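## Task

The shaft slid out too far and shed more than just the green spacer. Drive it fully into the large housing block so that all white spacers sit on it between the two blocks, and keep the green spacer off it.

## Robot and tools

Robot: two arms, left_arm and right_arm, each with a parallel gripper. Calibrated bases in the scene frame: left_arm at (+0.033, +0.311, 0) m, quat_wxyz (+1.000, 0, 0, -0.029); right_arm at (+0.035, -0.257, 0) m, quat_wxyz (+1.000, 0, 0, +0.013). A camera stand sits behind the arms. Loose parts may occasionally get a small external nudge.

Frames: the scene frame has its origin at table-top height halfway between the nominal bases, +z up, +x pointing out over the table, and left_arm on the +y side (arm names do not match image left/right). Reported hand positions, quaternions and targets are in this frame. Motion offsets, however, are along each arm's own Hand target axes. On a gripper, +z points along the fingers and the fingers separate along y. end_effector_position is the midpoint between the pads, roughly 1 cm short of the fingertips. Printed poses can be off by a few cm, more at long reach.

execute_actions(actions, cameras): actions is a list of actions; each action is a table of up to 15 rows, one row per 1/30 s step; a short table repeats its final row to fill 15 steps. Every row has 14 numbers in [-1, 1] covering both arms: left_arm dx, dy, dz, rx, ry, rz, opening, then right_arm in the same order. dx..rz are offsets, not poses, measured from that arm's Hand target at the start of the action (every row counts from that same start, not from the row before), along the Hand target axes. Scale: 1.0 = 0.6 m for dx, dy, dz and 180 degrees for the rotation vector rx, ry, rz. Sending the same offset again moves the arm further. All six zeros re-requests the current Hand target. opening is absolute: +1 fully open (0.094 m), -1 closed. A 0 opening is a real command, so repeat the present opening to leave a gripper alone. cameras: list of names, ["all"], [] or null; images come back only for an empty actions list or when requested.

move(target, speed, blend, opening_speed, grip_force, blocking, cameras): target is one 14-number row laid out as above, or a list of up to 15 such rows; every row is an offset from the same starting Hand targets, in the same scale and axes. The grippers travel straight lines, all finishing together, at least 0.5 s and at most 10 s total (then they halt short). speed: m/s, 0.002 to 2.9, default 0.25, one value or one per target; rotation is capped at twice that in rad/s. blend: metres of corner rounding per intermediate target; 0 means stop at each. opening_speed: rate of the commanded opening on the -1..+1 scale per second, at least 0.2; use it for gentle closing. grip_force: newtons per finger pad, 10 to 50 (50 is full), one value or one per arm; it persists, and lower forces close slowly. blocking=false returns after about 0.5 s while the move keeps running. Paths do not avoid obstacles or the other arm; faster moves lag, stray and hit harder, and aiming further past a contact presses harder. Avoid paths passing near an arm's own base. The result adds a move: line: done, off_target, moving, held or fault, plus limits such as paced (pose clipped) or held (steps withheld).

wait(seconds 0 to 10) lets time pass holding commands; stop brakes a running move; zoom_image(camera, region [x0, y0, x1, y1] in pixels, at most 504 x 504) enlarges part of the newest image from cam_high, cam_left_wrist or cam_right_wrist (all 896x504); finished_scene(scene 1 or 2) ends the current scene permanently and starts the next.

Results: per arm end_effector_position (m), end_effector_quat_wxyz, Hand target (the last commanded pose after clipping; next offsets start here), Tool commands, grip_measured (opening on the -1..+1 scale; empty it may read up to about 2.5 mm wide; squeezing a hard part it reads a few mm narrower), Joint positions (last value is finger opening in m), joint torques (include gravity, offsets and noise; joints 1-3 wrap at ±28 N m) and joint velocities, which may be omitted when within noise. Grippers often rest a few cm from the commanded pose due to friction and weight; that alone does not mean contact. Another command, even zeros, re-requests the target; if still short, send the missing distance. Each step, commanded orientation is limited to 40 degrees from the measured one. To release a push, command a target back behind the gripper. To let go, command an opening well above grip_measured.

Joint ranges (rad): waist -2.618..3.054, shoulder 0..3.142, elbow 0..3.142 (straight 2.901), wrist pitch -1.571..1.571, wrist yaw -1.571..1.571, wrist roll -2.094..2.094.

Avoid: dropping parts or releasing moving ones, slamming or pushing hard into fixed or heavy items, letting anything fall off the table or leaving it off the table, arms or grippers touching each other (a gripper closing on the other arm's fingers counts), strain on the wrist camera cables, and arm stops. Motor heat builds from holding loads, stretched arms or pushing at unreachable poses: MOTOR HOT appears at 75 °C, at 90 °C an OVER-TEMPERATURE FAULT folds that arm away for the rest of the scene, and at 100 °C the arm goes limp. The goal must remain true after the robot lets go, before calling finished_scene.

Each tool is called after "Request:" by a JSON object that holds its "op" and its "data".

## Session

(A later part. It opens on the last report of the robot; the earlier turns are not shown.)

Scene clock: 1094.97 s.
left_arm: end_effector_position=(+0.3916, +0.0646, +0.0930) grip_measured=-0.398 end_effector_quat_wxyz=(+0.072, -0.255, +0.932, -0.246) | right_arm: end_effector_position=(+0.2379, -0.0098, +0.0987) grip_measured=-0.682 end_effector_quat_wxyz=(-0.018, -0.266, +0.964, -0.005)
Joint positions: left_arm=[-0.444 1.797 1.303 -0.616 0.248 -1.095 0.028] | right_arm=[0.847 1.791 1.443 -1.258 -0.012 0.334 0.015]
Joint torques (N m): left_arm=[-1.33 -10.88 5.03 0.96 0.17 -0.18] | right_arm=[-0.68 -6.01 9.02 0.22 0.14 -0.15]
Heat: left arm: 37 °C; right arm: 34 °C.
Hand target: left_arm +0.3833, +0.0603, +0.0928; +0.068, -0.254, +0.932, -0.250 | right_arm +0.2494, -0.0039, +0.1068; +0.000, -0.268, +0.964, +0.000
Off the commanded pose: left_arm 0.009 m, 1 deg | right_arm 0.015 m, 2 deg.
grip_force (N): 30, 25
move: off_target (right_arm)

Request:
{"op": "move", "data": {"target": [-0.016,0,0,0,0,0,-0.4,0,0,0,0,0,0,-0.85], "speed": 0.03}}

Request:
{"op": "move", "data": {"target": [0,0,0,0,0,0,-0.4,0,0,0.010,0,0,0,-0.85], "speed": 0.02}}

Request:
{"op": "move", "data": {"target": [0,0,0,0,0,0,-0.4,0,0,0.010,0,0,0,-0.85], "speed": 0.02}}

Request:
{"op": "move", "data": {"target": [0,0,0,0,0,0,-0.4,0,0,0.010,0,0,0,-0.85], "speed": 0.02, "cameras": ["cam_left_wrist"]}}

Scene clock: 1107.87 s.
left_arm: end_effector_position=(+0.3916, +0.0648, +0.0933) grip_measured=-0.398 end_effector_quat_wxyz=(+0.071, -0.254, +0.932, -0.248) | right_arm: end_effector_position=(+0.2379, -0.0099, +0.0987) grip_measured=-0.682 end_effector_quat_wxyz=(-0.018, -0.266, +0.964, -0.005)
Joint positions: left_arm=[-0.441 1.797 1.303 -0.616 0.254 -1.091 0.028] | right_arm=[0.847 1.791 1.443 -1.258 -0.012 0.334 0.015]
Joint torques (N m): left_arm=[0.34 -9.22 6.86 0.87 0.2 0.02] | right_arm=[-0.69 -6.06 9.01 0.22 0.13 -0.16]
Heat: left arm: 37 °C; right arm: 35 °C.
Hand target: left_arm +0.3916, +0.0652, +0.0928; +0.068, -0.253, +0.932, -0.250 | right_arm +0.2494, -0.0040, +0.1068; +0.000, -0.268, +0.963, +0.000
Off the commanded pose: left_arm 0.001 m, 0 deg | right_arm 0.015 m, 2 deg.
grip_force (N): 30, 25
move: off_target (right_arm)

Scene clock: 1108.57 s.
left_arm: end_effector_position=(+0.3916, +0.0648, +0.0933) grip_measured=-0.398 end_effector_quat_wxyz=(+0.071, -0.254, +0.932, -0.248) | right_arm: end_effector_position=(+0.2379, -0.0099, +0.0987) grip_measured=-0.682 end_effector_quat_wxyz=(-0.018, -0.266, +0.964, -0.005)
Joint positions: left_arm=[-0.441 1.797 1.303 -0.616 0.254 -1.091 0.028] | right_arm=[0.847 1.791 1.443 -1.258 -0.012 0.334 0.015]
Joint torques (N m): left_arm=[0.34 -9.22 6.84 0.88 0.21 0.01] | right_arm=[-0.69 -5.86 7.34 0.44 0.13 -0.16]
Heat: left arm: 37 °C; right arm: 35 °C.
Hand target: left_arm +0.3916, +0.0652, +0.0928; +0.068, -0.253, +0.932, -0.250 | right_arm +0.2494, -0.0040, +0.1008; +0.000, -0.268, +0.963, +0.000
Off the commanded pose: left_arm 0.001 m, 0 deg | right_arm 0.013 m, 2 deg.
grip_force (N): 30, 25
move: off_target (right_arm)

Scene clock: 1109.27 s.
left_arm: end_effector_position=(+0.3916, +0.0648, +0.0933) grip_measured=-0.398 end_effector_quat_wxyz=(+0.071, -0.254, +0.932, -0.248) | right_arm: end_effector_position=(+0.2380, -0.0098, +0.0985) grip_measured=-0.682 end_effector_quat_wxyz=(-0.018, -0.266, +0.964, -0.005)
Joint positions: left_arm=[-0.441 1.797 1.303 -0.616 0.254 -1.091 0.028] | right_arm=[0.847 1.792 1.443 -1.257 -0.012 0.334 0.015]
Joint torques (N m): left_arm=[0.34 -9.21 6.86 0.88 0.21 0.01] | right_arm=[-0.68 -5.71 5.64 0.64 0.14 -0.16]
Heat: left arm: 37 °C; right arm: 35 °C.
Hand target: left_arm +0.3916, +0.0652, +0.0928; +0.068, -0.253, +0.932, -0.250 | right_arm +0.2494, -0.0039, +0.0948; +0.000, -0.268, +0.963, +0.000
Off the commanded pose: left_arm 0.001 m, 0 deg | right_arm 0.013 m, 2 deg.
grip_force (N): 30, 25
move: off_target (right_arm)

Scene clock: 1110.00 s.
left_arm: end_effector_position=(+0.3916, +0.0647, +0.0933) grip_measured=-0.398 end_effector_quat_wxyz=(+0.071, -0.254, +0.932, -0.248) | right_arm: end_effector_position=(+0.2393, -0.0084, +0.0973) grip_measured=-0.682 end_effector_quat_wxyz=(-0.015, -0.266, +0.964, -0.003)
Joint positions: left_arm=[-0.441 1.797 1.303 -0.616 0.254 -1.091 0.028] | right_arm=[0.847 1.793 1.44 -1.246 -0.011 0.334 0.015]
Joint torques (N m): left_arm=[0.34 -9.21 6.84 0.88 0.21 0.01] | right_arm=[-0.7 -5.57 4.37 0.76 0.13 -0.16]
Heat: left arm: 37 °C; right arm: 35 °C.
Hand target: left_arm +0.3916, +0.0652, +0.0928; +0.068, -0.253, +0.932, -0.250 | right_arm +0.2494, -0.0039, +0.0889; +0.000, -0.268, +0.963, +0.000
Off the commanded pose: left_arm 0.001 m, 0 deg | right_arm 0.014 m, 2 deg.
grip_force (N): 30, 25
move: off_target (right_arm)
Images, in order (width x height): cam_left_wrist 896x504.

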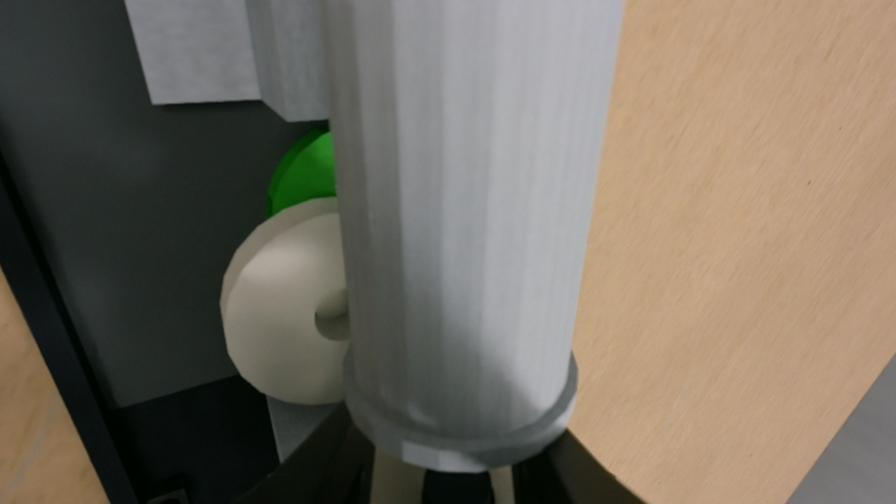

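Request:
{"op": "zoom_image", "data": {"camera": "cam_left_wrist", "region": [380, 420, 548, 504]}}

Request:
{"op": "move", "data": {"target": [0,0,0,0,0,0,-0.4,0,0,0.010,0,0,0,-0.85], "speed": 0.02, "cameras": ["cam_left_wrist"]}}

Request:
{"op": "zoom_image", "data": {"camera": "cam_left_wrist", "region": [380, 420, 548, 504]}}

Scaled by 3.000 from the camera's 896x504 image, which has a finer 1280x720 frame.

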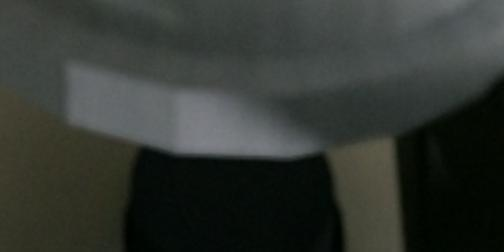

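Scene clock: 1117.97 s.
left_arm: end_effector_position=(+0.3916, +0.0647, +0.0933) grip_measured=-0.398 end_effector_quat_wxyz=(+0.071, -0.254, +0.932, -0.248) | right_arm: end_effector_position=(+0.2391, -0.0085, +0.0962) grip_measured=-0.682 end_effector_quat_wxyz=(-0.015, -0.266, +0.964, -0.003)
Joint positions: left_arm=[-0.441 1.797 1.303 -0.616 0.254 -1.091 0.028] | right_arm=[0.847 1.793 1.435 -1.242 -0.011 0.334 0.015]
Joint torques (N m): left_arm=[0.34 -9.22 6.86 0.88 0.21 0.01] | right_arm=[-0.69 -5.42 3.21 0.93 0.13 -0.16]
Heat: left arm: 37 °C; right arm: 35 °C.
Hand target: left_arm +0.3916, +0.0652, +0.0928; +0.068, -0.254, +0.932, -0.250 | right_arm +0.2493, -0.0039, +0.0829; +0.000, -0.268, +0.964, +0.000
Off the commanded pose: left_arm 0.001 m, 0 deg | right_arm 0.017 m, 2 deg.
grip_force (N): 30, 25
move: off_target (right_arm)
Images, in order (width x height): cam_left_wrist 896x504.

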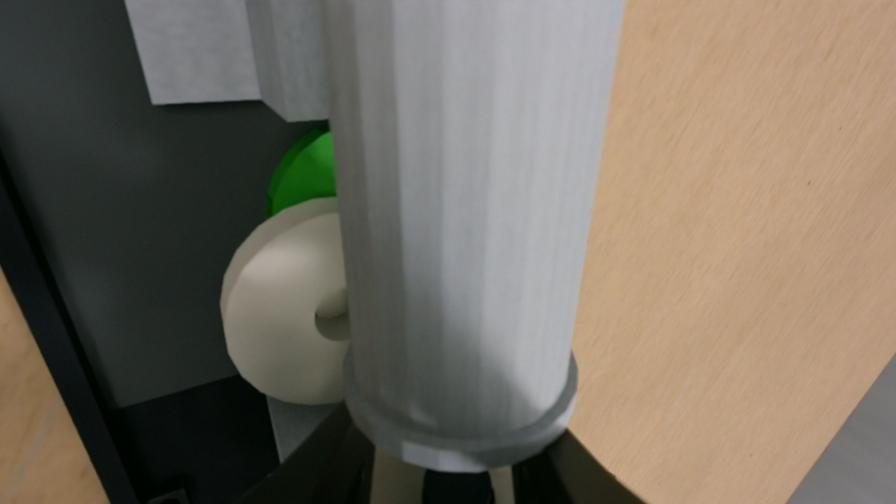

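Scaled by 3.000 from the camera's 896x504 image, which has a finer 1280x720 frame.

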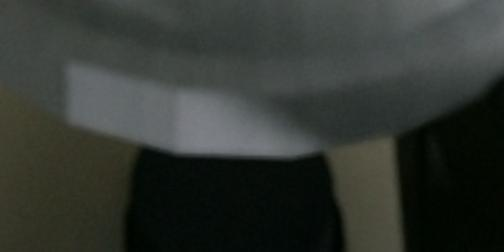

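Request:
{"op": "move", "data": {"target": [[0,0,0,0,0,0,-0.4,-0.004,0,-0.036,0,0,0,-0.85],[0,0,0,0,0,0,-0.4,-0.006,0,0.0,0,0,0,-0.85],[0,0,0,0,0,0,-0.4,-0.008,0,-0.036,0,0,0,-0.85],[0,0,0,0,0,0,-0.4,-0.010,0,-0.006,0,0,0,-0.85]], "speed": 0.03, "blend": 0.003, "cameras": ["cam_left_wrist"]}}

Request:
{"op": "zoom_image", "data": {"camera": "cam_left_wrist", "region": [380, 420, 548, 504]}}

Scene clock: 1129.70 s.
left_arm: end_effector_position=(+0.3916, +0.0647, +0.0933) grip_measured=-0.398 end_effector_quat_wxyz=(+0.071, -0.254, +0.932, -0.248) | right_arm: end_effector_position=(+0.2425, -0.0072, +0.0971) grip_measured=-0.682 end_effector_quat_wxyz=(-0.016, -0.266, +0.964, -0.004)
Joint positions: left_arm=[-0.441 1.797 1.303 -0.616 0.254 -1.091 0.028] | right_arm=[0.842 1.807 1.456 -1.251 -0.011 0.329 0.015]
Joint torques (N m): left_arm=[0.34 -9.22 6.86 0.88 0.21 0.01] | right_arm=[-0.7 -5.23 4.49 0.84 0.13 -0.17]
Heat: left arm: 38 °C; right arm: 35 °C.
Hand target: left_arm +0.3916, +0.0652, +0.0928; +0.068, -0.254, +0.932, -0.250 | right_arm +0.2545, -0.0008, +0.0865; +0.000, -0.268, +0.964, +0.000
Off the commanded pose: left_arm 0.001 m, 0 deg | right_arm 0.017 m, 2 deg.
grip_force (N): 30, 25
move: off_target (right_arm)
Images, in order (width x height): cam_left_wrist 896x504.

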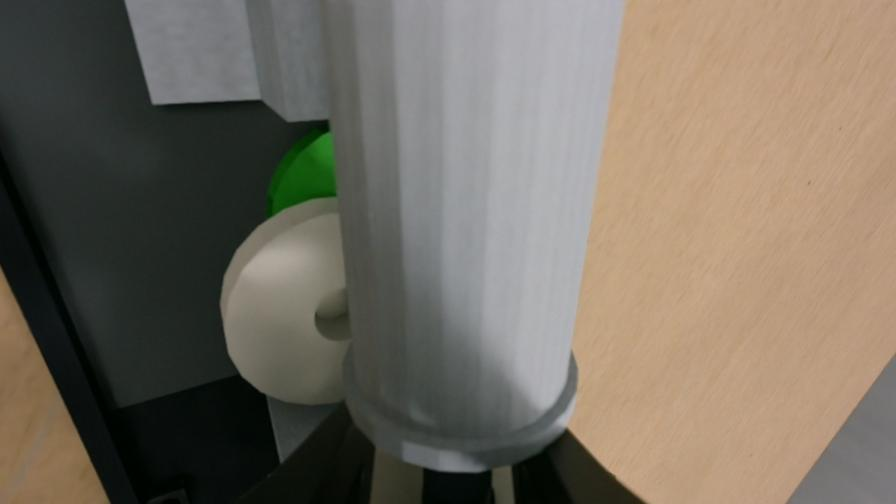

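Scaled by 3.000 from the camera's 896x504 image, which has a finer 1280x720 frame.

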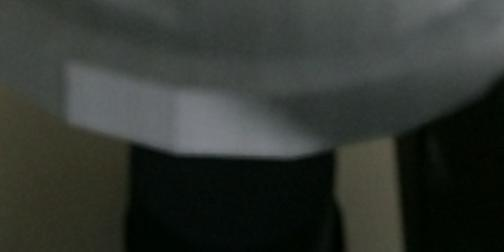

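Request:
{"op": "move", "data": {"target": [[0,0,0,0,0,0,-0.4,-0.002,0,-0.030,0,0,0,-0.85],[0,0,0,0,0,0,-0.4,-0.004,0,0.0,0,0,0,-0.85],[0,0,0,0,0,0,-0.4,-0.005,0,-0.030,0,0,0,-0.85],[0,0,0,0,0,0,-0.4,-0.006,0,-0.006,0,0,0,-0.85]], "speed": 0.03, "blend": 0.003, "cameras": ["cam_left_wrist"]}}

Request:
{"op": "zoom_image", "data": {"camera": "cam_left_wrist", "region": [380, 420, 548, 504]}}

Scene clock: 1139.67 s.
left_arm: end_effector_position=(+0.3916, +0.0647, +0.0933) grip_measured=-0.398 end_effector_quat_wxyz=(+0.071, -0.254, +0.932, -0.248) | right_arm: end_effector_position=(+0.2459, -0.0049, +0.0973) grip_measured=-0.682 end_effector_quat_wxyz=(-0.016, -0.266, +0.964, -0.004)
Joint positions: left_arm=[-0.441 1.797 1.303 -0.616 0.254 -1.091 0.028] | right_arm=[0.838 1.821 1.475 -1.256 -0.011 0.325 0.015]
Joint torques (N m): left_arm=[0.32 -9.22 6.86 0.88 0.21 0.01] | right_arm=[-0.7 -5.55 5.24 0.73 0.13 -0.16]
Heat: left arm: 38 °C; right arm: 35 °C.
Hand target: left_arm +0.3916, +0.0652, +0.0928; +0.068, -0.254, +0.932, -0.250 | right_arm +0.2575, +0.0011, +0.0900; +0.000, -0.268, +0.963, +0.000
Off the commanded pose: left_arm 0.001 m, 0 deg | right_arm 0.015 m, 2 deg.
grip_force (N): 30, 25
move: off_target (right_arm)
Images, in order (width x height): cam_left_wrist 896x504.

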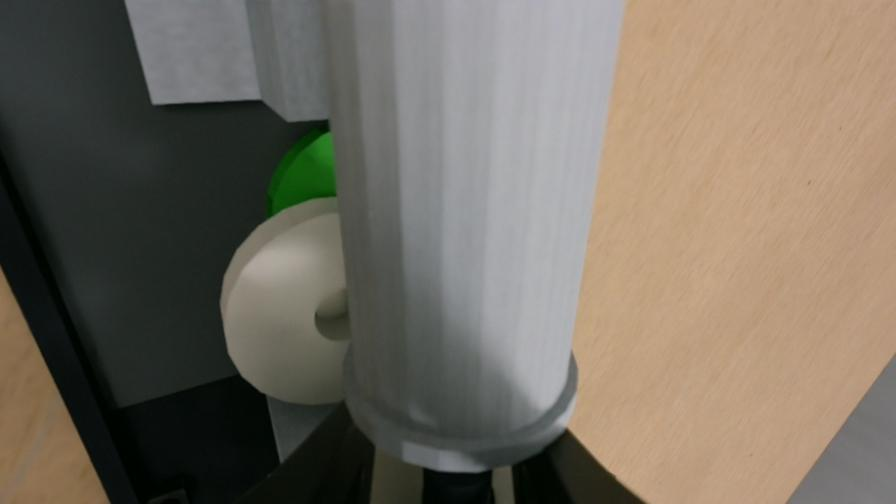

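Scaled by 3.000 from the camera's 896x504 image, which has a finer 1280x720 frame.

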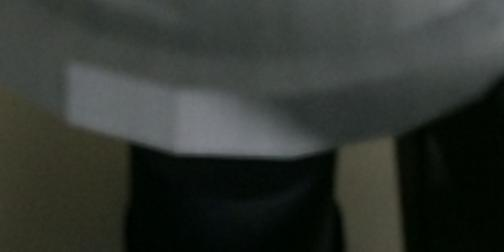

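Request:
{"op": "move", "data": {"target": [-0.006,0,0,0,0,0,-0.4,0.018,0,-0.008,0,0,0,-0.85], "speed": 0.05}}

Request:
{"op": "move", "data": {"target": [-0.004,0,-0.16,0,0,0,-0.4,0,0,0,0,0,0,-0.85], "speed": 0.1, "cameras": ["cam_left_wrist","cam_high"]}}

Request:
{"op": "zoom_image", "data": {"camera": "cam_high", "region": [452, 245, 502, 295]}}

Scene clock: 1152.13 s.
left_arm: end_effector_position=(+0.3924, +0.0659, +0.0937) grip_measured=-0.398 end_effector_quat_wxyz=(+0.069, -0.253, +0.932, -0.251) | right_arm: end_effector_position=(+0.2456, -0.0053, +0.0969) grip_measured=-0.682 end_effector_quat_wxyz=(-0.014, -0.266, +0.964, -0.003)
Joint positions: left_arm=[-0.434 1.797 1.303 -0.616 0.263 -1.086 0.028] | right_arm=[0.838 1.816 1.467 -1.248 -0.011 0.325 0.015]
Joint torques (N m): left_arm=[0.54 -8.59 7.56 0.84 0.16 0.04] | right_arm=[0.12 -7.84 3.54 0.58 0.13 -0.06]
Heat: left arm: 38 °C; right arm: 34 °C.
Hand target: left_arm +0.3948, +0.0672, +0.0928; +0.068, -0.254, +0.932, -0.250 | right_arm +0.2483, -0.0044, +0.0949; +0.000, -0.268, +0.963, +0.000
Off the commanded pose: left_arm 0.003 m, 0 deg | right_arm 0.003 m, 2 deg.
grip_force (N): 30, 25
move: done

Scene clock: 1153.87 s.
left_arm: end_effector_position=(+0.3687, +0.1099, +0.1565) grip_measured=-0.398 end_effector_quat_wxyz=(+0.052, -0.260, +0.935, -0.235) | right_arm: end_effector_position=(+0.2456, -0.0053, +0.0969) grip_measured=-0.682 end_effector_quat_wxyz=(-0.014, -0.266, +0.964, -0.003)
Joint positions: left_arm=[-0.348 1.657 1.414 -0.937 0.297 -1.009 0.028] | right_arm=[0.838 1.816 1.467 -1.248 -0.011 0.325 0.015]
Joint torques (N m): left_arm=[0.44 -10.25 9.7 0.68 0.2 0.07] | right_arm=[0.09 -7.82 3.56 0.58 0.12 -0.06]
Heat: left arm: 38 °C; right arm: 34 °C.
Hand target: left_arm +0.3725, +0.1097, +0.1760; +0.068, -0.254, +0.932, -0.250 | right_arm +0.2483, -0.0044, +0.0949; +0.000, -0.268, +0.963, +0.000
Off the commanded pose: left_arm 0.020 m, 3 deg | right_arm 0.004 m, 2 deg.
grip_force (N): 30, 25
move: off_target (left_arm)
Images, in order (width x height): cam_high 896x504, cam_left_wrist 896x504.

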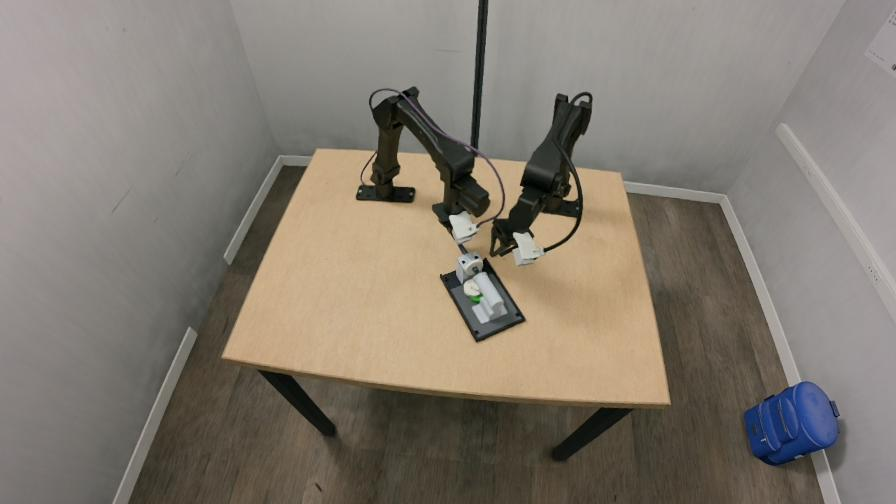

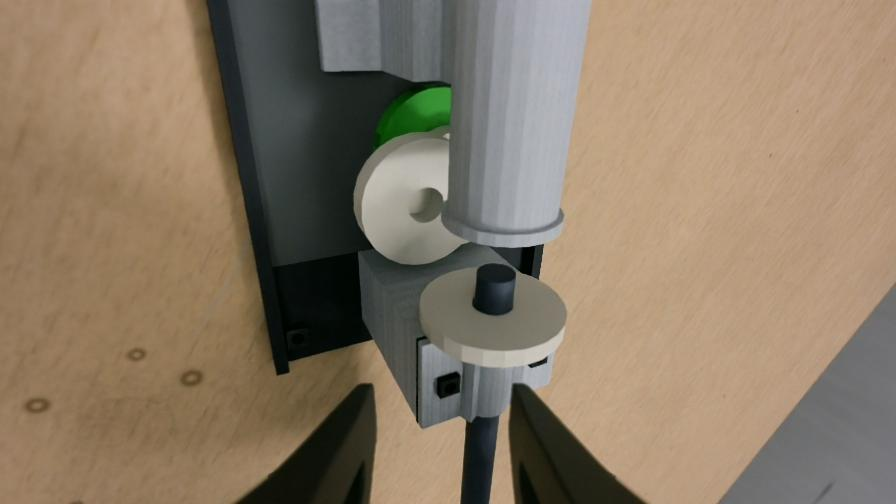

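Scaled by 10.080 from the camera's 896x504 image, which has a finer 1280x720 frame.

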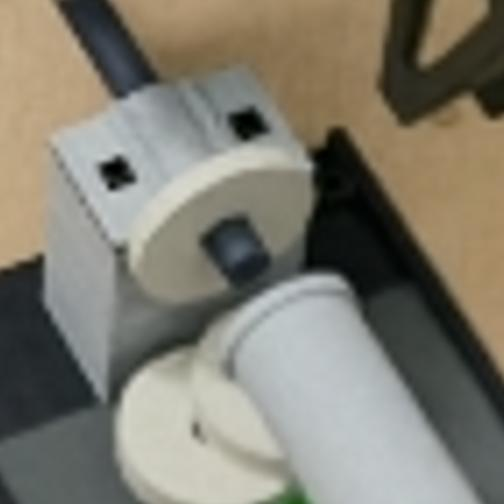

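Request:
{"op": "zoom_image", "data": {"camera": "cam_left_wrist", "region": [330, 60, 600, 280]}}

Scaled by 1.867 from the camera's 896x504 image, which has a finer 1280x720 frame.

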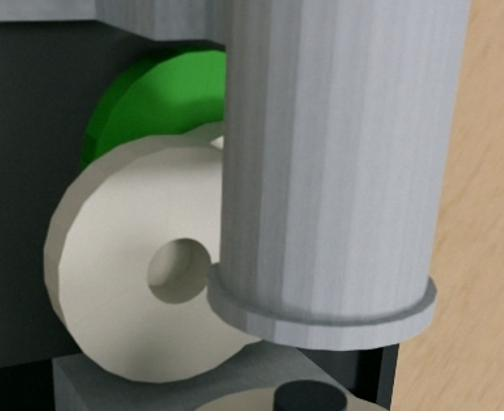

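Request:
{"op": "move", "data": {"target": [[0,-0.0333,-0.0577,0,0,0,-0.57,0,0,0,0,0,0,-0.85],[-0.0121,-0.0767,-0.0327,-0.0145,0.0145,0.4998,-0.57,0,0,0,0,0,0,-0.85]], "speed": 0.3, "blend": 0.02, "cameras": ["cam_left_wrist","cam_high"]}}

Scene clock: 1596.60 s.
left_arm: end_effector_position=(+0.3926, +0.0929, +0.2097) grip_measured=-0.568 end_effector_quat_wxyz=(+0.196, +0.475, +0.851, -0.112) | right_arm: end_effector_position=(+0.2456, -0.0053, +0.0969) grip_measured=-0.682 end_effector_quat_wxyz=(-0.014, -0.266, +0.964, -0.003)
Joint positions: left_arm=[-0.384 1.803 1.809 -1.19 0.246 0.527 0.02] | right_arm=[0.838 1.816 1.467 -1.248 -0.011 0.325 0.015]
Joint torques (N m): left_arm=[-0.66 -8.28 9.76 0.66 0.18 0.08] | right_arm=[0.1 -7.8 3.56 0.59 0.12 -0.06]
Heat: left arm: 45 °C; right arm: 34 °C.
Hand target: left_arm +0.3940, +0.0874, +0.2160; +0.200, +0.483, +0.845, -0.115 | right_arm +0.2483, -0.0044, +0.0949; +0.000, -0.268, +0.963, +0.000
Off the commanded pose: left_arm 0.008 m, 1 deg | right_arm 0.004 m, 2 deg.
grip_force (N): 30, 25
move: done
Images, in order (width x height): cam_high 896x504, cam_left_wrist 896x504.

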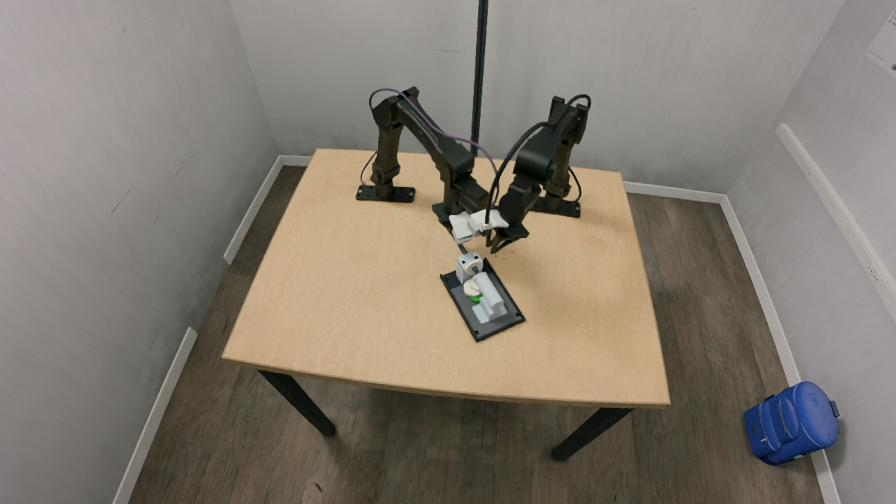

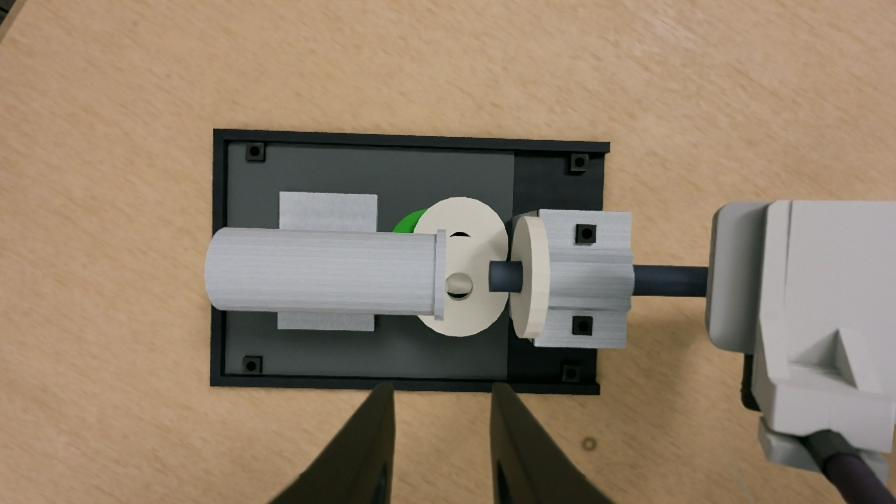

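Request:
{"op": "zoom_image", "data": {"camera": "cam_left_wrist", "region": [380, 180, 560, 350]}}

Scaled by 2.800 from the camera's 896x504 image, which has a finer 1280x720 frame.

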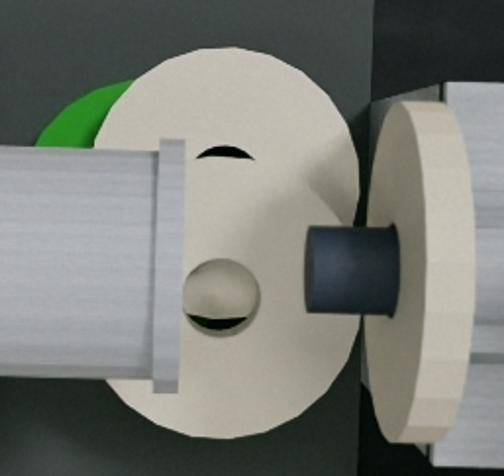

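Request:
{"op": "move", "data": {"target": [0.1263,-0.007,0.1752,0,-0.0183,0,-0.57,0,0,0,0,0,0,-0.85], "speed": 0.15, "cameras": ["cam_left_wrist"]}}

Scene clock: 1634.93 s.
left_arm: end_effector_position=(+0.3787, +0.1043, +0.0778) grip_measured=-0.568 end_effector_quat_wxyz=(+0.205, +0.477, +0.846, -0.124) | right_arm: end_effector_position=(+0.2456, -0.0053, +0.0969) grip_measured=-0.682 end_effector_quat_wxyz=(-0.014, -0.266, +0.964, -0.003)
Joint positions: left_arm=[-0.358 1.741 1.193 -0.625 0.282 0.554 0.02] | right_arm=[0.838 1.816 1.467 -1.248 -0.011 0.325 0.015]
Joint torques (N m): left_arm=[0.43 -11.52 5.65 0.95 0.31 0.07] | right_arm=[0.09 -7.82 3.56 0.59 0.12 -0.06]
Heat: left arm: 42 °C; right arm: 34 °C.
Hand target: left_arm +0.3799, +0.1030, +0.0880; +0.224, +0.480, +0.838, -0.129 | right_arm +0.2483, -0.0044, +0.0949; +0.000, -0.268, +0.963, +0.000
Off the commanded pose: left_arm 0.010 m, 2 deg | right_arm 0.004 m, 2 deg.
grip_force (N): 30, 25
move: done
Images, in order (width x height): cam_left_wrist 896x504.

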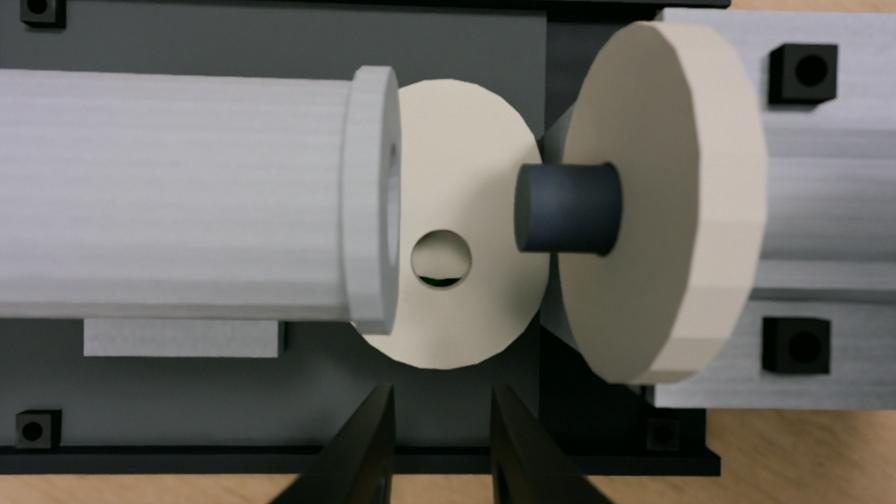

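Request:
{"op": "move", "data": {"target": [-0.0045,0,0.0257,0,0,0,-0.57,0,0,0,0,0,0,-0.85], "speed": 0.05, "cameras": ["cam_left_wrist"]}}

Scene clock: 1652.47 s.
left_arm: end_effector_position=(+0.3869, +0.0978, +0.0825) grip_measured=-0.568 end_effector_quat_wxyz=(+0.227, +0.479, +0.839, -0.123) | right_arm: end_effector_position=(+0.2456, -0.0053, +0.0969) grip_measured=-0.682 end_effector_quat_wxyz=(-0.014, -0.266, +0.964, -0.003)
Joint positions: left_arm=[-0.364 1.741 1.193 -0.578 0.282 0.55 0.02] | right_arm=[0.838 1.816 1.467 -1.248 -0.011 0.325 0.015]
Joint torques (N m): left_arm=[-0.46 -7.72 5.68 1.03 0.23 -0.08] | right_arm=[0.09 -7.82 3.58 0.59 0.13 -0.07]
Heat: left arm: 40 °C; right arm: 34 °C.
Hand target: left_arm +0.3850, +0.0944, +0.0760; +0.224, +0.480, +0.839, -0.129 | right_arm +0.2483, -0.0044, +0.0949; +0.000, -0.268, +0.963, +0.000
Off the commanded pose: left_arm 0.008 m, 1 deg | right_arm 0.004 m, 2 deg.
grip_force (N): 30, 25
move: done
Images, in order (width x height): cam_left_wrist 896x504.

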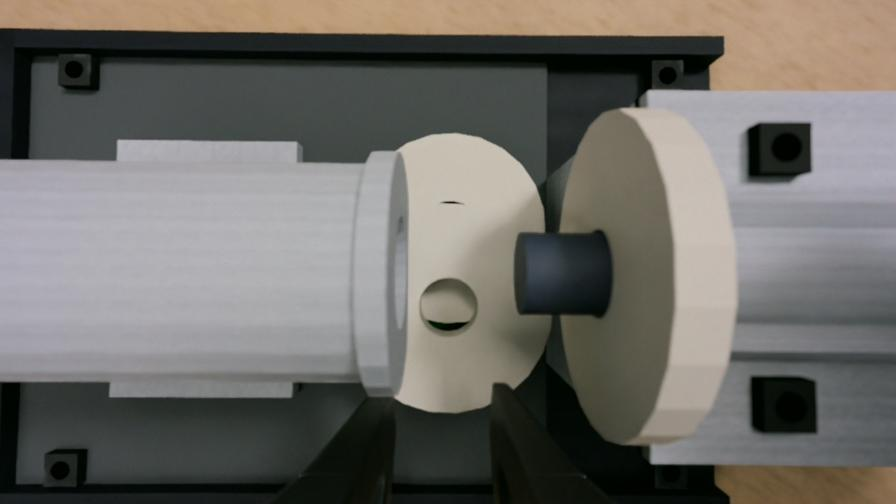

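Request:
{"op": "move", "data": {"target": [0.0183,0,0.03175,0,0,0,-0.57,0,0,0,0,0,0,-0.85], "speed": 0.04, "cameras": ["cam_left_wrist"]}}

Scene clock: 1660.33 s.
left_arm: end_effector_position=(+0.3873, +0.0976, +0.0602) grip_measured=-0.568 end_effector_quat_wxyz=(+0.226, +0.479, +0.839, -0.123) | right_arm: end_effector_position=(+0.2456, -0.0053, +0.0969) grip_measured=-0.682 end_effector_quat_wxyz=(-0.014, -0.266, +0.964, -0.003)
Joint positions: left_arm=[-0.364 1.773 1.137 -0.492 0.282 0.55 0.02] | right_arm=[0.838 1.816 1.467 -1.248 -0.011 0.325 0.015]
Joint torques (N m): left_arm=[-0.44 -7.9 5.5 1.04 0.23 -0.08] | right_arm=[0.1 -7.82 3.55 0.59 0.12 -0.06]
Heat: left arm: 40 °C; right arm: 34 °C.
Hand target: left_arm +0.3851, +0.0944, +0.0541; +0.225, +0.480, +0.838, -0.128 | right_arm +0.2483, -0.0044, +0.0949; +0.000, -0.268, +0.963, +0.000
Off the commanded pose: left_arm 0.007 m, 1 deg | right_arm 0.004 m, 2 deg.
grip_force (N): 30, 25
move: done
Images, in order (width x height): cam_left_wrist 896x504.

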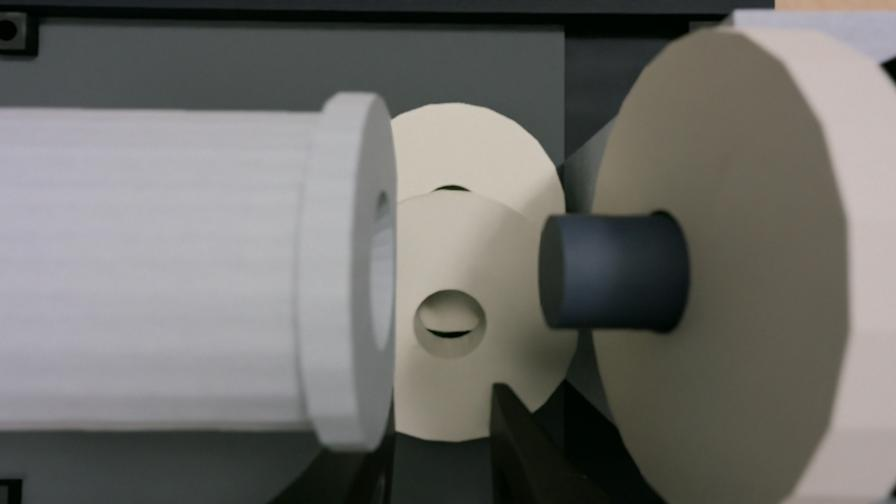

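Request:
{"op": "move", "data": {"target": [0.0058,0,0.0101,0,0,0,-0.57,0,0,0,0,0,0,-0.85], "speed": 0.04, "cameras": ["cam_left_wrist"]}}

Scene clock: 1689.37 s.
left_arm: end_effector_position=(+0.3876, +0.0975, +0.0541) grip_measured=-0.568 end_effector_quat_wxyz=(+0.227, +0.479, +0.839, -0.123) | right_arm: end_effector_position=(+0.2456, -0.0053, +0.0969) grip_measured=-0.682 end_effector_quat_wxyz=(-0.014, -0.266, +0.964, -0.003)
Joint positions: left_arm=[-0.364 1.782 1.122 -0.465 0.282 0.55 0.02] | right_arm=[0.838 1.816 1.467 -1.248 -0.011 0.325 0.015]
Joint torques (N m): left_arm=[-0.47 -7.76 5.37 1.05 0.23 -0.08] | right_arm=[0.09 -7.82 3.55 0.59 0.12 -0.06]
Heat: left arm: 39 °C; right arm: 35 °C.
Hand target: left_arm +0.3851, +0.0944, +0.0470; +0.224, +0.480, +0.839, -0.129 | right_arm +0.2483, -0.0044, +0.0949; +0.000, -0.268, +0.963, +0.000
Off the commanded pose: left_arm 0.008 m, 1 deg | right_arm 0.004 m, 2 deg.
grip_force (N): 30, 25
move: done
Images, in order (width x height): cam_left_wrist 896x504.

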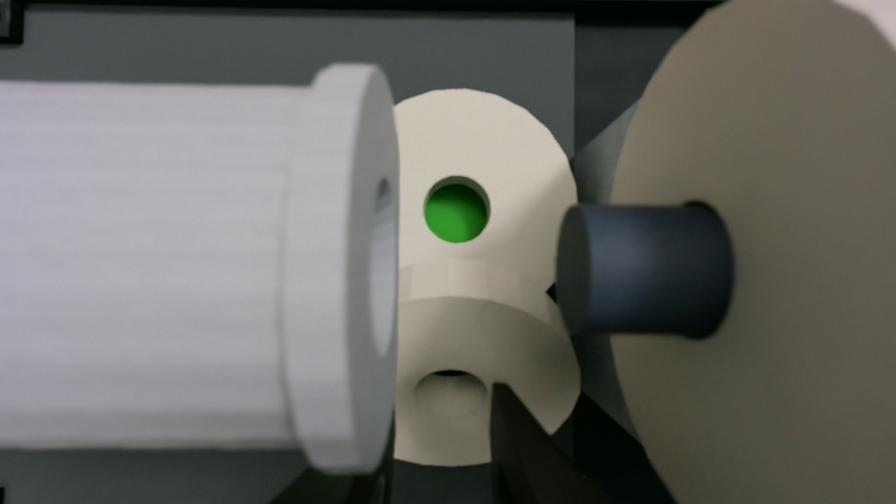

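Request:
{"op": "move", "data": {"target": [[0.0283,0.005,-0.0010,0,0,0,-0.57,0,0,0,0,0,0,-0.85],[0.0647,0.010,-0.0047,0,0,0,-0.57,0,0,0,0,0,0,-0.85]], "speed": 0.05, "blend": 0.005, "cameras": ["cam_left_wrist"]}}

Scene clock: 1702.13 s.
left_arm: end_effector_position=(+0.3777, +0.1222, +0.0311) grip_measured=-0.568 end_effector_quat_wxyz=(+0.227, +0.480, +0.837, -0.129) | right_arm: end_effector_position=(+0.2456, -0.0053, +0.0969) grip_measured=-0.682 end_effector_quat_wxyz=(-0.014, -0.266, +0.964, -0.003)
Joint positions: left_arm=[-0.299 1.764 0.997 -0.377 0.324 0.613 0.02] | right_arm=[0.838 1.816 1.467 -1.248 -0.011 0.325 0.015]
Joint torques (N m): left_arm=[0.7 -9.91 4.44 0.8 0.18 0.1] | right_arm=[0.08 -7.83 3.56 0.59 0.12 -0.06]
Heat: left arm: 40 °C; right arm: 35 °C.
Hand target: left_arm +0.3724, +0.1275, +0.0300; +0.224, +0.480, +0.838, -0.129 | right_arm +0.2483, -0.0044, +0.0949; +0.000, -0.268, +0.963, +0.000
Off the commanded pose: left_arm 0.008 m, 0 deg | right_arm 0.004 m, 2 deg.
grip_force (N): 30, 25
move: done
Images, in order (width x height): cam_left_wrist 896x504.

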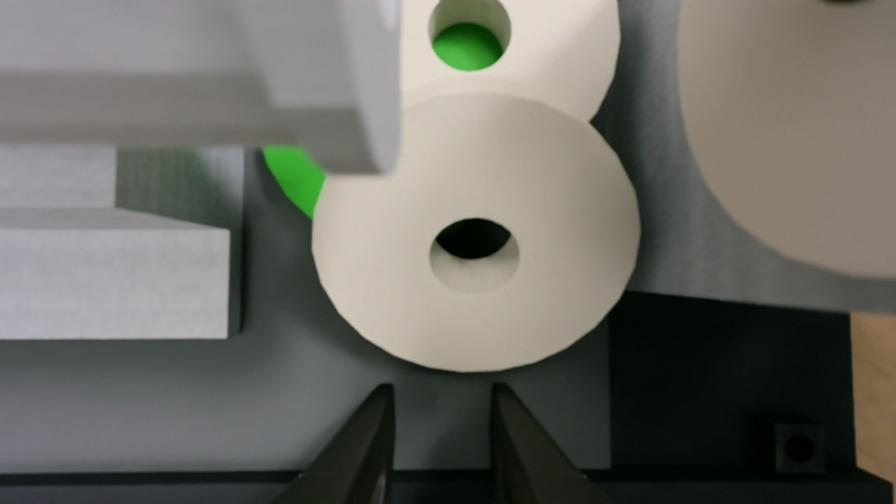

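Request:
{"op": "move", "data": {"target": [[-0.0375,0,-0.0650,0,0,0,-0.57,0,0,0,0,0,0,-0.85],[-0.0809,-0.007,-0.0400,0,0,0,-0.57,0,0,0,0,0,0,-0.85]], "speed": 0.12, "blend": 0.01, "cameras": ["cam_left_wrist"]}}

Scene clock: 1723.57 s.
left_arm: end_effector_position=(+0.3777, +0.1031, +0.0695) grip_measured=-0.568 end_effector_quat_wxyz=(+0.219, +0.482, +0.839, -0.127) | right_arm: end_effector_position=(+0.2456, -0.0053, +0.0969) grip_measured=-0.682 end_effector_quat_wxyz=(-0.014, -0.266, +0.964, -0.003)
Joint positions: left_arm=[-0.357 1.732 1.134 -0.547 0.293 0.563 0.02] | right_arm=[0.838 1.816 1.467 -1.248 -0.011 0.325 0.015]
Joint torques (N m): left_arm=[-0.03 -7.57 9.11 0.75 0.21 -0.08] | right_arm=[0.08 -7.84 3.56 0.59 0.12 -0.06]
Heat: left arm: 39 °C; right arm: 35 °C.
Hand target: left_arm +0.3841, +0.0995, +0.0752; +0.224, +0.480, +0.838, -0.129 | right_arm +0.2483, -0.0044, +0.0949; +0.000, -0.268, +0.963, +0.000
Off the commanded pose: left_arm 0.009 m, 1 deg | right_arm 0.004 m, 2 deg.
grip_force (N): 30, 25
move: done
Images, in order (width x height): cam_left_wrist 896x504.

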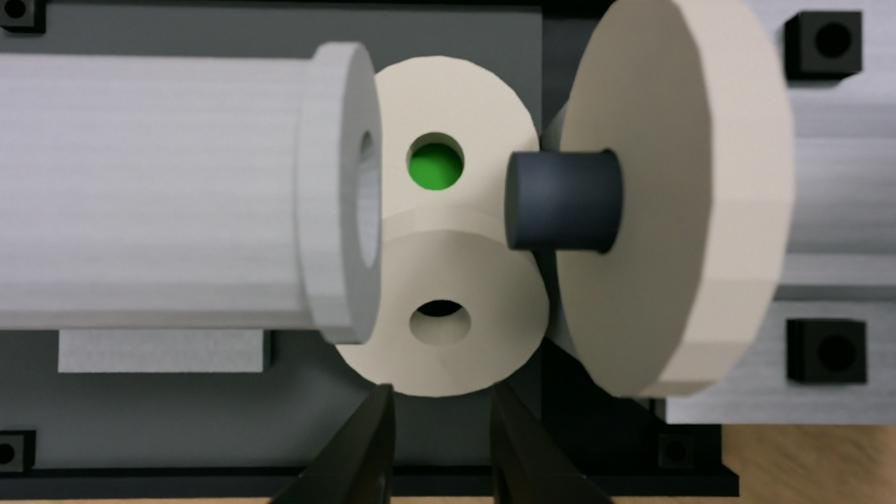

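Request:
{"op": "move", "data": {"target": [0.0265,0.003,0.0559,0,0,0,-0.57,0,0,0,0,0,0,-0.85], "speed": 0.06, "cameras": ["cam_left_wrist"]}}

Scene clock: 1733.63 s.
left_arm: end_effector_position=(+0.3867, +0.0995, +0.0456) grip_measured=-0.568 end_effector_quat_wxyz=(+0.223, +0.481, +0.839, -0.125) | right_arm: end_effector_position=(+0.2456, -0.0053, +0.0969) grip_measured=-0.682 end_effector_quat_wxyz=(-0.014, -0.266, +0.964, -0.003)
Joint positions: left_arm=[-0.357 1.797 1.107 -0.446 0.29 0.562 0.02] | right_arm=[0.838 1.816 1.467 -1.248 -0.011 0.325 0.015]
Joint velocities: left_arm=[0.046 0.002 0.007 0.051 -0.037 -0.037 0] | right_arm=[within noise]
Joint torques (N m): left_arm=[-0.08 -7.6 5.18 1.15 0.21 -0.08] | right_arm=[0.09 -7.82 3.55 0.59 0.12 -0.06]
Heat: left arm: 41 °C; right arm: 35 °C.
Hand target: left_arm +0.3871, +0.0978, +0.0381; +0.224, +0.480, +0.838, -0.129 | right_arm +0.2483, -0.0044, +0.0949; +0.000, -0.268, +0.963, +0.000
Off the commanded pose: left_arm 0.008 m, 0 deg | right_arm 0.004 m, 2 deg.
grip_force (N): 30, 25
move: done
Images, in order (width x height): cam_left_wrist 896x504.

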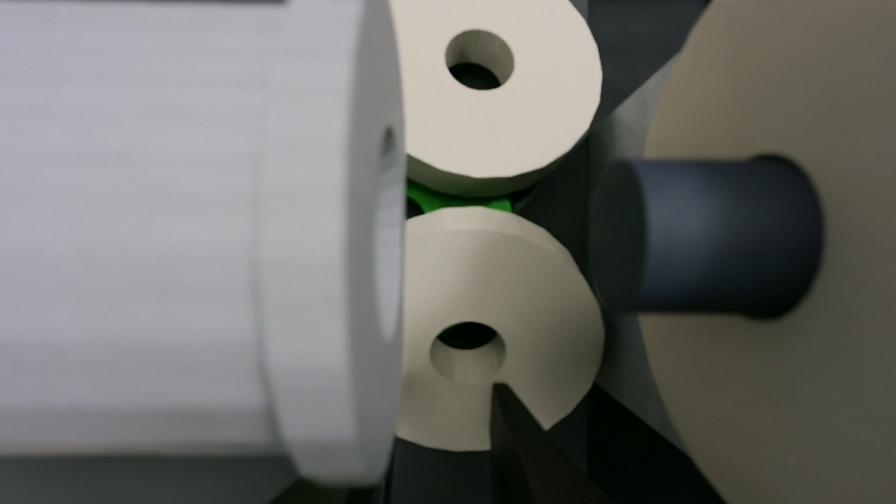

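Request:
{"op": "move", "data": {"target": [0.0368,0.010,-0.0097,0,0,0,-0.57,0,0,0,0,0,0,-0.85], "speed": 0.05, "cameras": ["cam_left_wrist"]}}

Scene clock: 1739.40 s.
left_arm: end_effector_position=(+0.3856, +0.1158, +0.0369) grip_measured=-0.568 end_effector_quat_wxyz=(+0.228, +0.477, +0.838, -0.133) | right_arm: end_effector_position=(+0.2456, -0.0053, +0.0969) grip_measured=-0.682 end_effector_quat_wxyz=(-0.014, -0.266, +0.964, -0.003)
Joint positions: left_arm=[-0.305 1.786 1.047 -0.401 0.326 0.598 0.02] | right_arm=[0.838 1.816 1.467 -1.248 -0.011 0.325 0.015]
Joint torques (N m): left_arm=[0.23 -9.17 4.45 0.91 0.1 0.11] | right_arm=[0.09 -7.82 3.56 0.58 0.12 -0.06]
Heat: left arm: 40 °C; right arm: 35 °C.
Hand target: left_arm +0.3812, +0.1198, +0.0321; +0.224, +0.480, +0.838, -0.129 | right_arm +0.2483, -0.0044, +0.0949; +0.000, -0.268, +0.963, +0.000
Off the commanded pose: left_arm 0.008 m, 1 deg | right_arm 0.004 m, 2 deg.
grip_force (N): 30, 25
move: done
Images, in order (width x height): cam_left_wrist 896x504.

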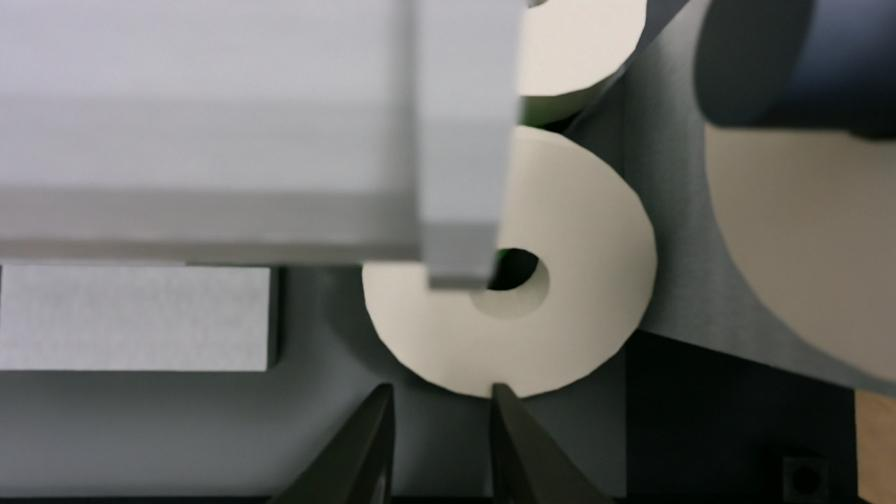

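Request:
{"op": "move", "data": {"target": [[-0.0375,0,-0.0650,0,0,0,-1,0,0,0,0,0,0,-0.85],[-0.0996,-0.018,-0.0291,0,0,0,-1,0,0,0,0,0,0,-0.85]], "speed": 0.12, "blend": 0.01, "cameras": ["cam_left_wrist"]}}

Scene clock: 1773.93 s.
left_arm: end_effector_position=(+0.3851, +0.0826, +0.0688) grip_measured=-0.997 end_effector_quat_wxyz=(+0.214, +0.481, +0.841, -0.127) | right_arm: end_effector_position=(+0.2456, -0.0053, +0.0969) grip_measured=-0.682 end_effector_quat_wxyz=(-0.014, -0.266, +0.964, -0.003)
Joint positions: left_arm=[-0.403 1.793 1.208 -0.558 0.273 0.519 0] | right_arm=[0.838 1.816 1.467 -1.248 -0.011 0.325 0.015]
Joint torques (N m): left_arm=[-0.13 -8.25 9.68 0.8 0.18 -0.06] | right_arm=[0.12 -7.82 3.56 0.59 0.12 -0.06]
Heat: left arm: 39 °C; right arm: 35 °C.
Hand target: left_arm +0.3936, +0.0773, +0.0770; +0.224, +0.480, +0.838, -0.129 | right_arm +0.2483, -0.0044, +0.0949; +0.000, -0.268, +0.963, +0.000
Off the commanded pose: left_arm 0.013 m, 1 deg | right_arm 0.004 m, 2 deg.
grip_force (N): 30, 25
move: off_target (left_arm)
Images, in order (width x height): cam_left_wrist 896x504.

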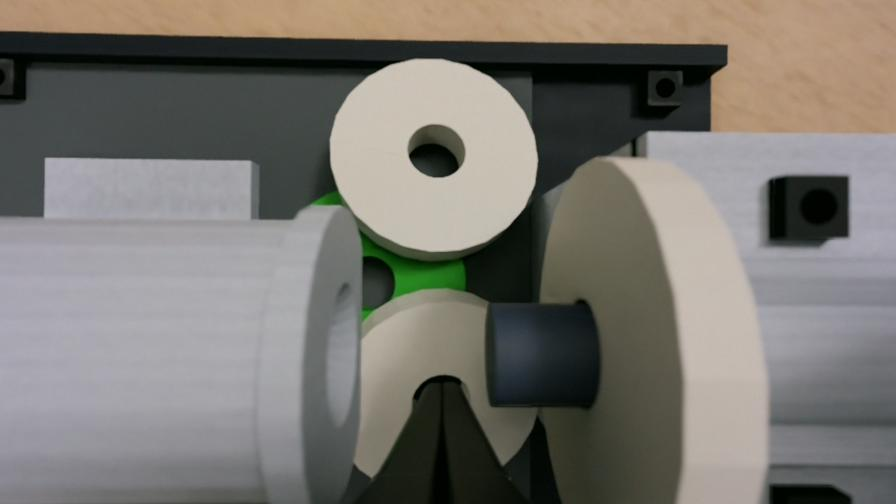

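Request:
{"op": "move", "data": {"target": [0.0592,-0.010,0.0274,0,0,0,-1,0,0,0,0,0,0,-0.85], "speed": 0.08, "cameras": ["cam_left_wrist"]}}

Scene clock: 1795.83 s.
left_arm: end_effector_position=(+0.3769, +0.0925, +0.0463) grip_measured=-0.998 end_effector_quat_wxyz=(+0.216, +0.477, +0.842, -0.129) | right_arm: end_effector_position=(+0.2456, -0.0053, +0.0969) grip_measured=-0.682 end_effector_quat_wxyz=(-0.014, -0.266, +0.964, -0.003)
Joint positions: left_arm=[-0.386 1.782 1.095 -0.455 0.283 0.524 0] | right_arm=[0.838 1.816 1.467 -1.248 -0.011 0.325 0.015]
Joint torques (N m): left_arm=[0.35 -9.48 4.66 1.12 0.17 0.08] | right_arm=[0.09 -7.82 3.55 0.58 0.12 -0.06]
Heat: left arm: 42 °C; right arm: 35 °C.
Hand target: left_arm +0.3771, +0.0937, +0.0450; +0.224, +0.480, +0.838, -0.129 | right_arm +0.2483, -0.0044, +0.0949; +0.000, -0.268, +0.963, +0.000
Off the commanded pose: left_arm 0.002 m, 1 deg | right_arm 0.004 m, 2 deg.
grip_force (N): 30, 25
move: done
Images, in order (width x height): cam_left_wrist 896x504.

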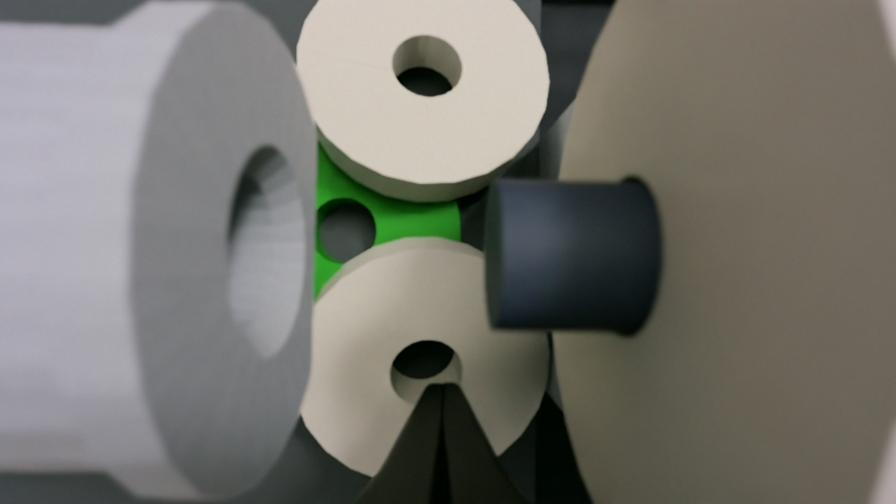

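Request:
{"op": "move", "data": {"target": [0.005,0.0082,0.0143,0,0,0,-1,0,0,0,0,0,0,-0.85], "speed": 0.05, "cameras": ["cam_left_wrist"]}}

Scene clock: 1805.90 s.
left_arm: end_effector_position=(+0.3777, +0.0930, +0.0463) grip_measured=-0.998 end_effector_quat_wxyz=(+0.219, +0.478, +0.840, -0.133) | right_arm: end_effector_position=(+0.2456, -0.0053, +0.0969) grip_measured=-0.682 end_effector_quat_wxyz=(-0.014, -0.266, +0.964, -0.003)
Joint positions: left_arm=[-0.379 1.782 1.091 -0.447 0.295 0.533 0] | right_arm=[0.838 1.816 1.467 -1.248 -0.011 0.325 0.015]
Joint torques (N m): left_arm=[0.55 -6.93 4.83 1.28 0.1 0.07] | right_arm=[0.09 -7.83 3.56 0.59 0.12 -0.07]
Heat: left arm: 40 °C; right arm: 35 °C.
Hand target: left_arm +0.3821, +0.0948, +0.0361; +0.224, +0.480, +0.838, -0.129 | right_arm +0.2483, -0.0044, +0.0949; +0.000, -0.268, +0.963, +0.000
Off the commanded pose: left_arm 0.011 m, 1 deg | right_arm 0.004 m, 2 deg.
grip_force (N): 30, 25
move: off_target (left_arm)
Images, in order (width x height): cam_left_wrist 896x504.

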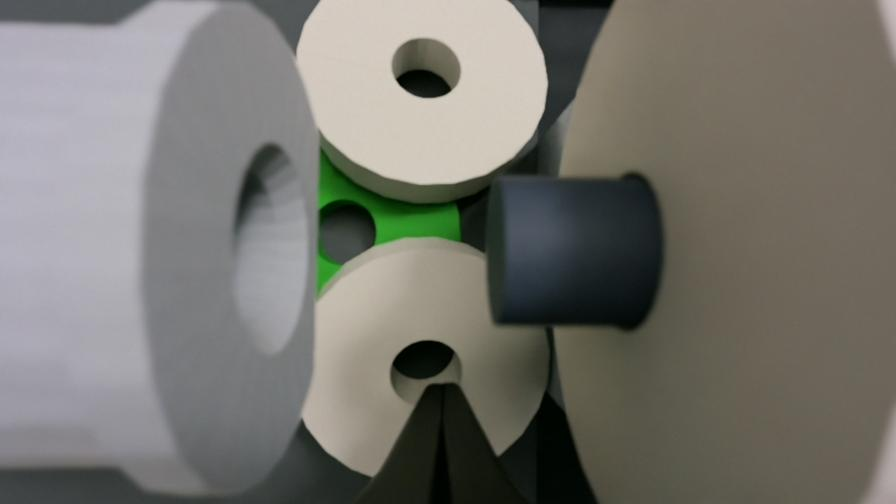

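Request:
{"op": "move", "data": {"target": [0,0.012,0,0,0,0,-1,0,0,0,0,0,0,-0.85], "speed": 0.05, "cameras": ["cam_left_wrist"]}}

Scene clock: 1815.00 s.
left_arm: end_effector_position=(+0.3792, +0.0957, +0.0462) grip_measured=-0.998 end_effector_quat_wxyz=(+0.220, +0.479, +0.838, -0.139) | right_arm: end_effector_position=(+0.2456, -0.0053, +0.0969) grip_measured=-0.682 end_effector_quat_wxyz=(-0.014, -0.266, +0.964, -0.003)
Joint positions: left_arm=[-0.363 1.785 1.091 -0.447 0.313 0.548 0] | right_arm=[0.838 1.816 1.467 -1.248 -0.011 0.325 0.015]
Joint torques (N m): left_arm=[0.75 -5.96 6.27 1.19 0.02 0.1] | right_arm=[0.09 -7.82 3.56 0.58 0.12 -0.06]
Heat: left arm: 39 °C; right arm: 35 °C.
Hand target: left_arm +0.3883, +0.0984, +0.0361; +0.224, +0.480, +0.838, -0.129 | right_arm +0.2483, -0.0044, +0.0949; +0.000, -0.268, +0.963, +0.000
Off the commanded pose: left_arm 0.014 m, 1 deg | right_arm 0.004 m, 2 deg.
grip_force (N): 30, 25
move: off_target (left_arm)
Images, in order (width x height): cam_left_wrist 896x504.

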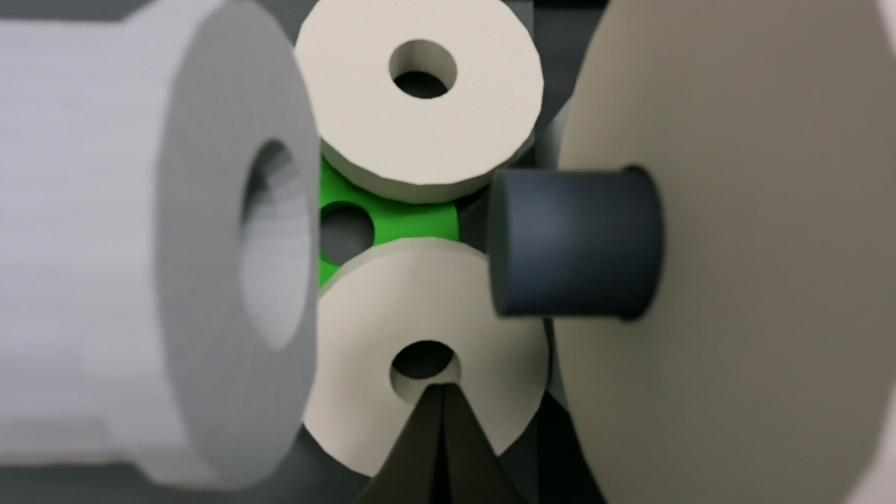

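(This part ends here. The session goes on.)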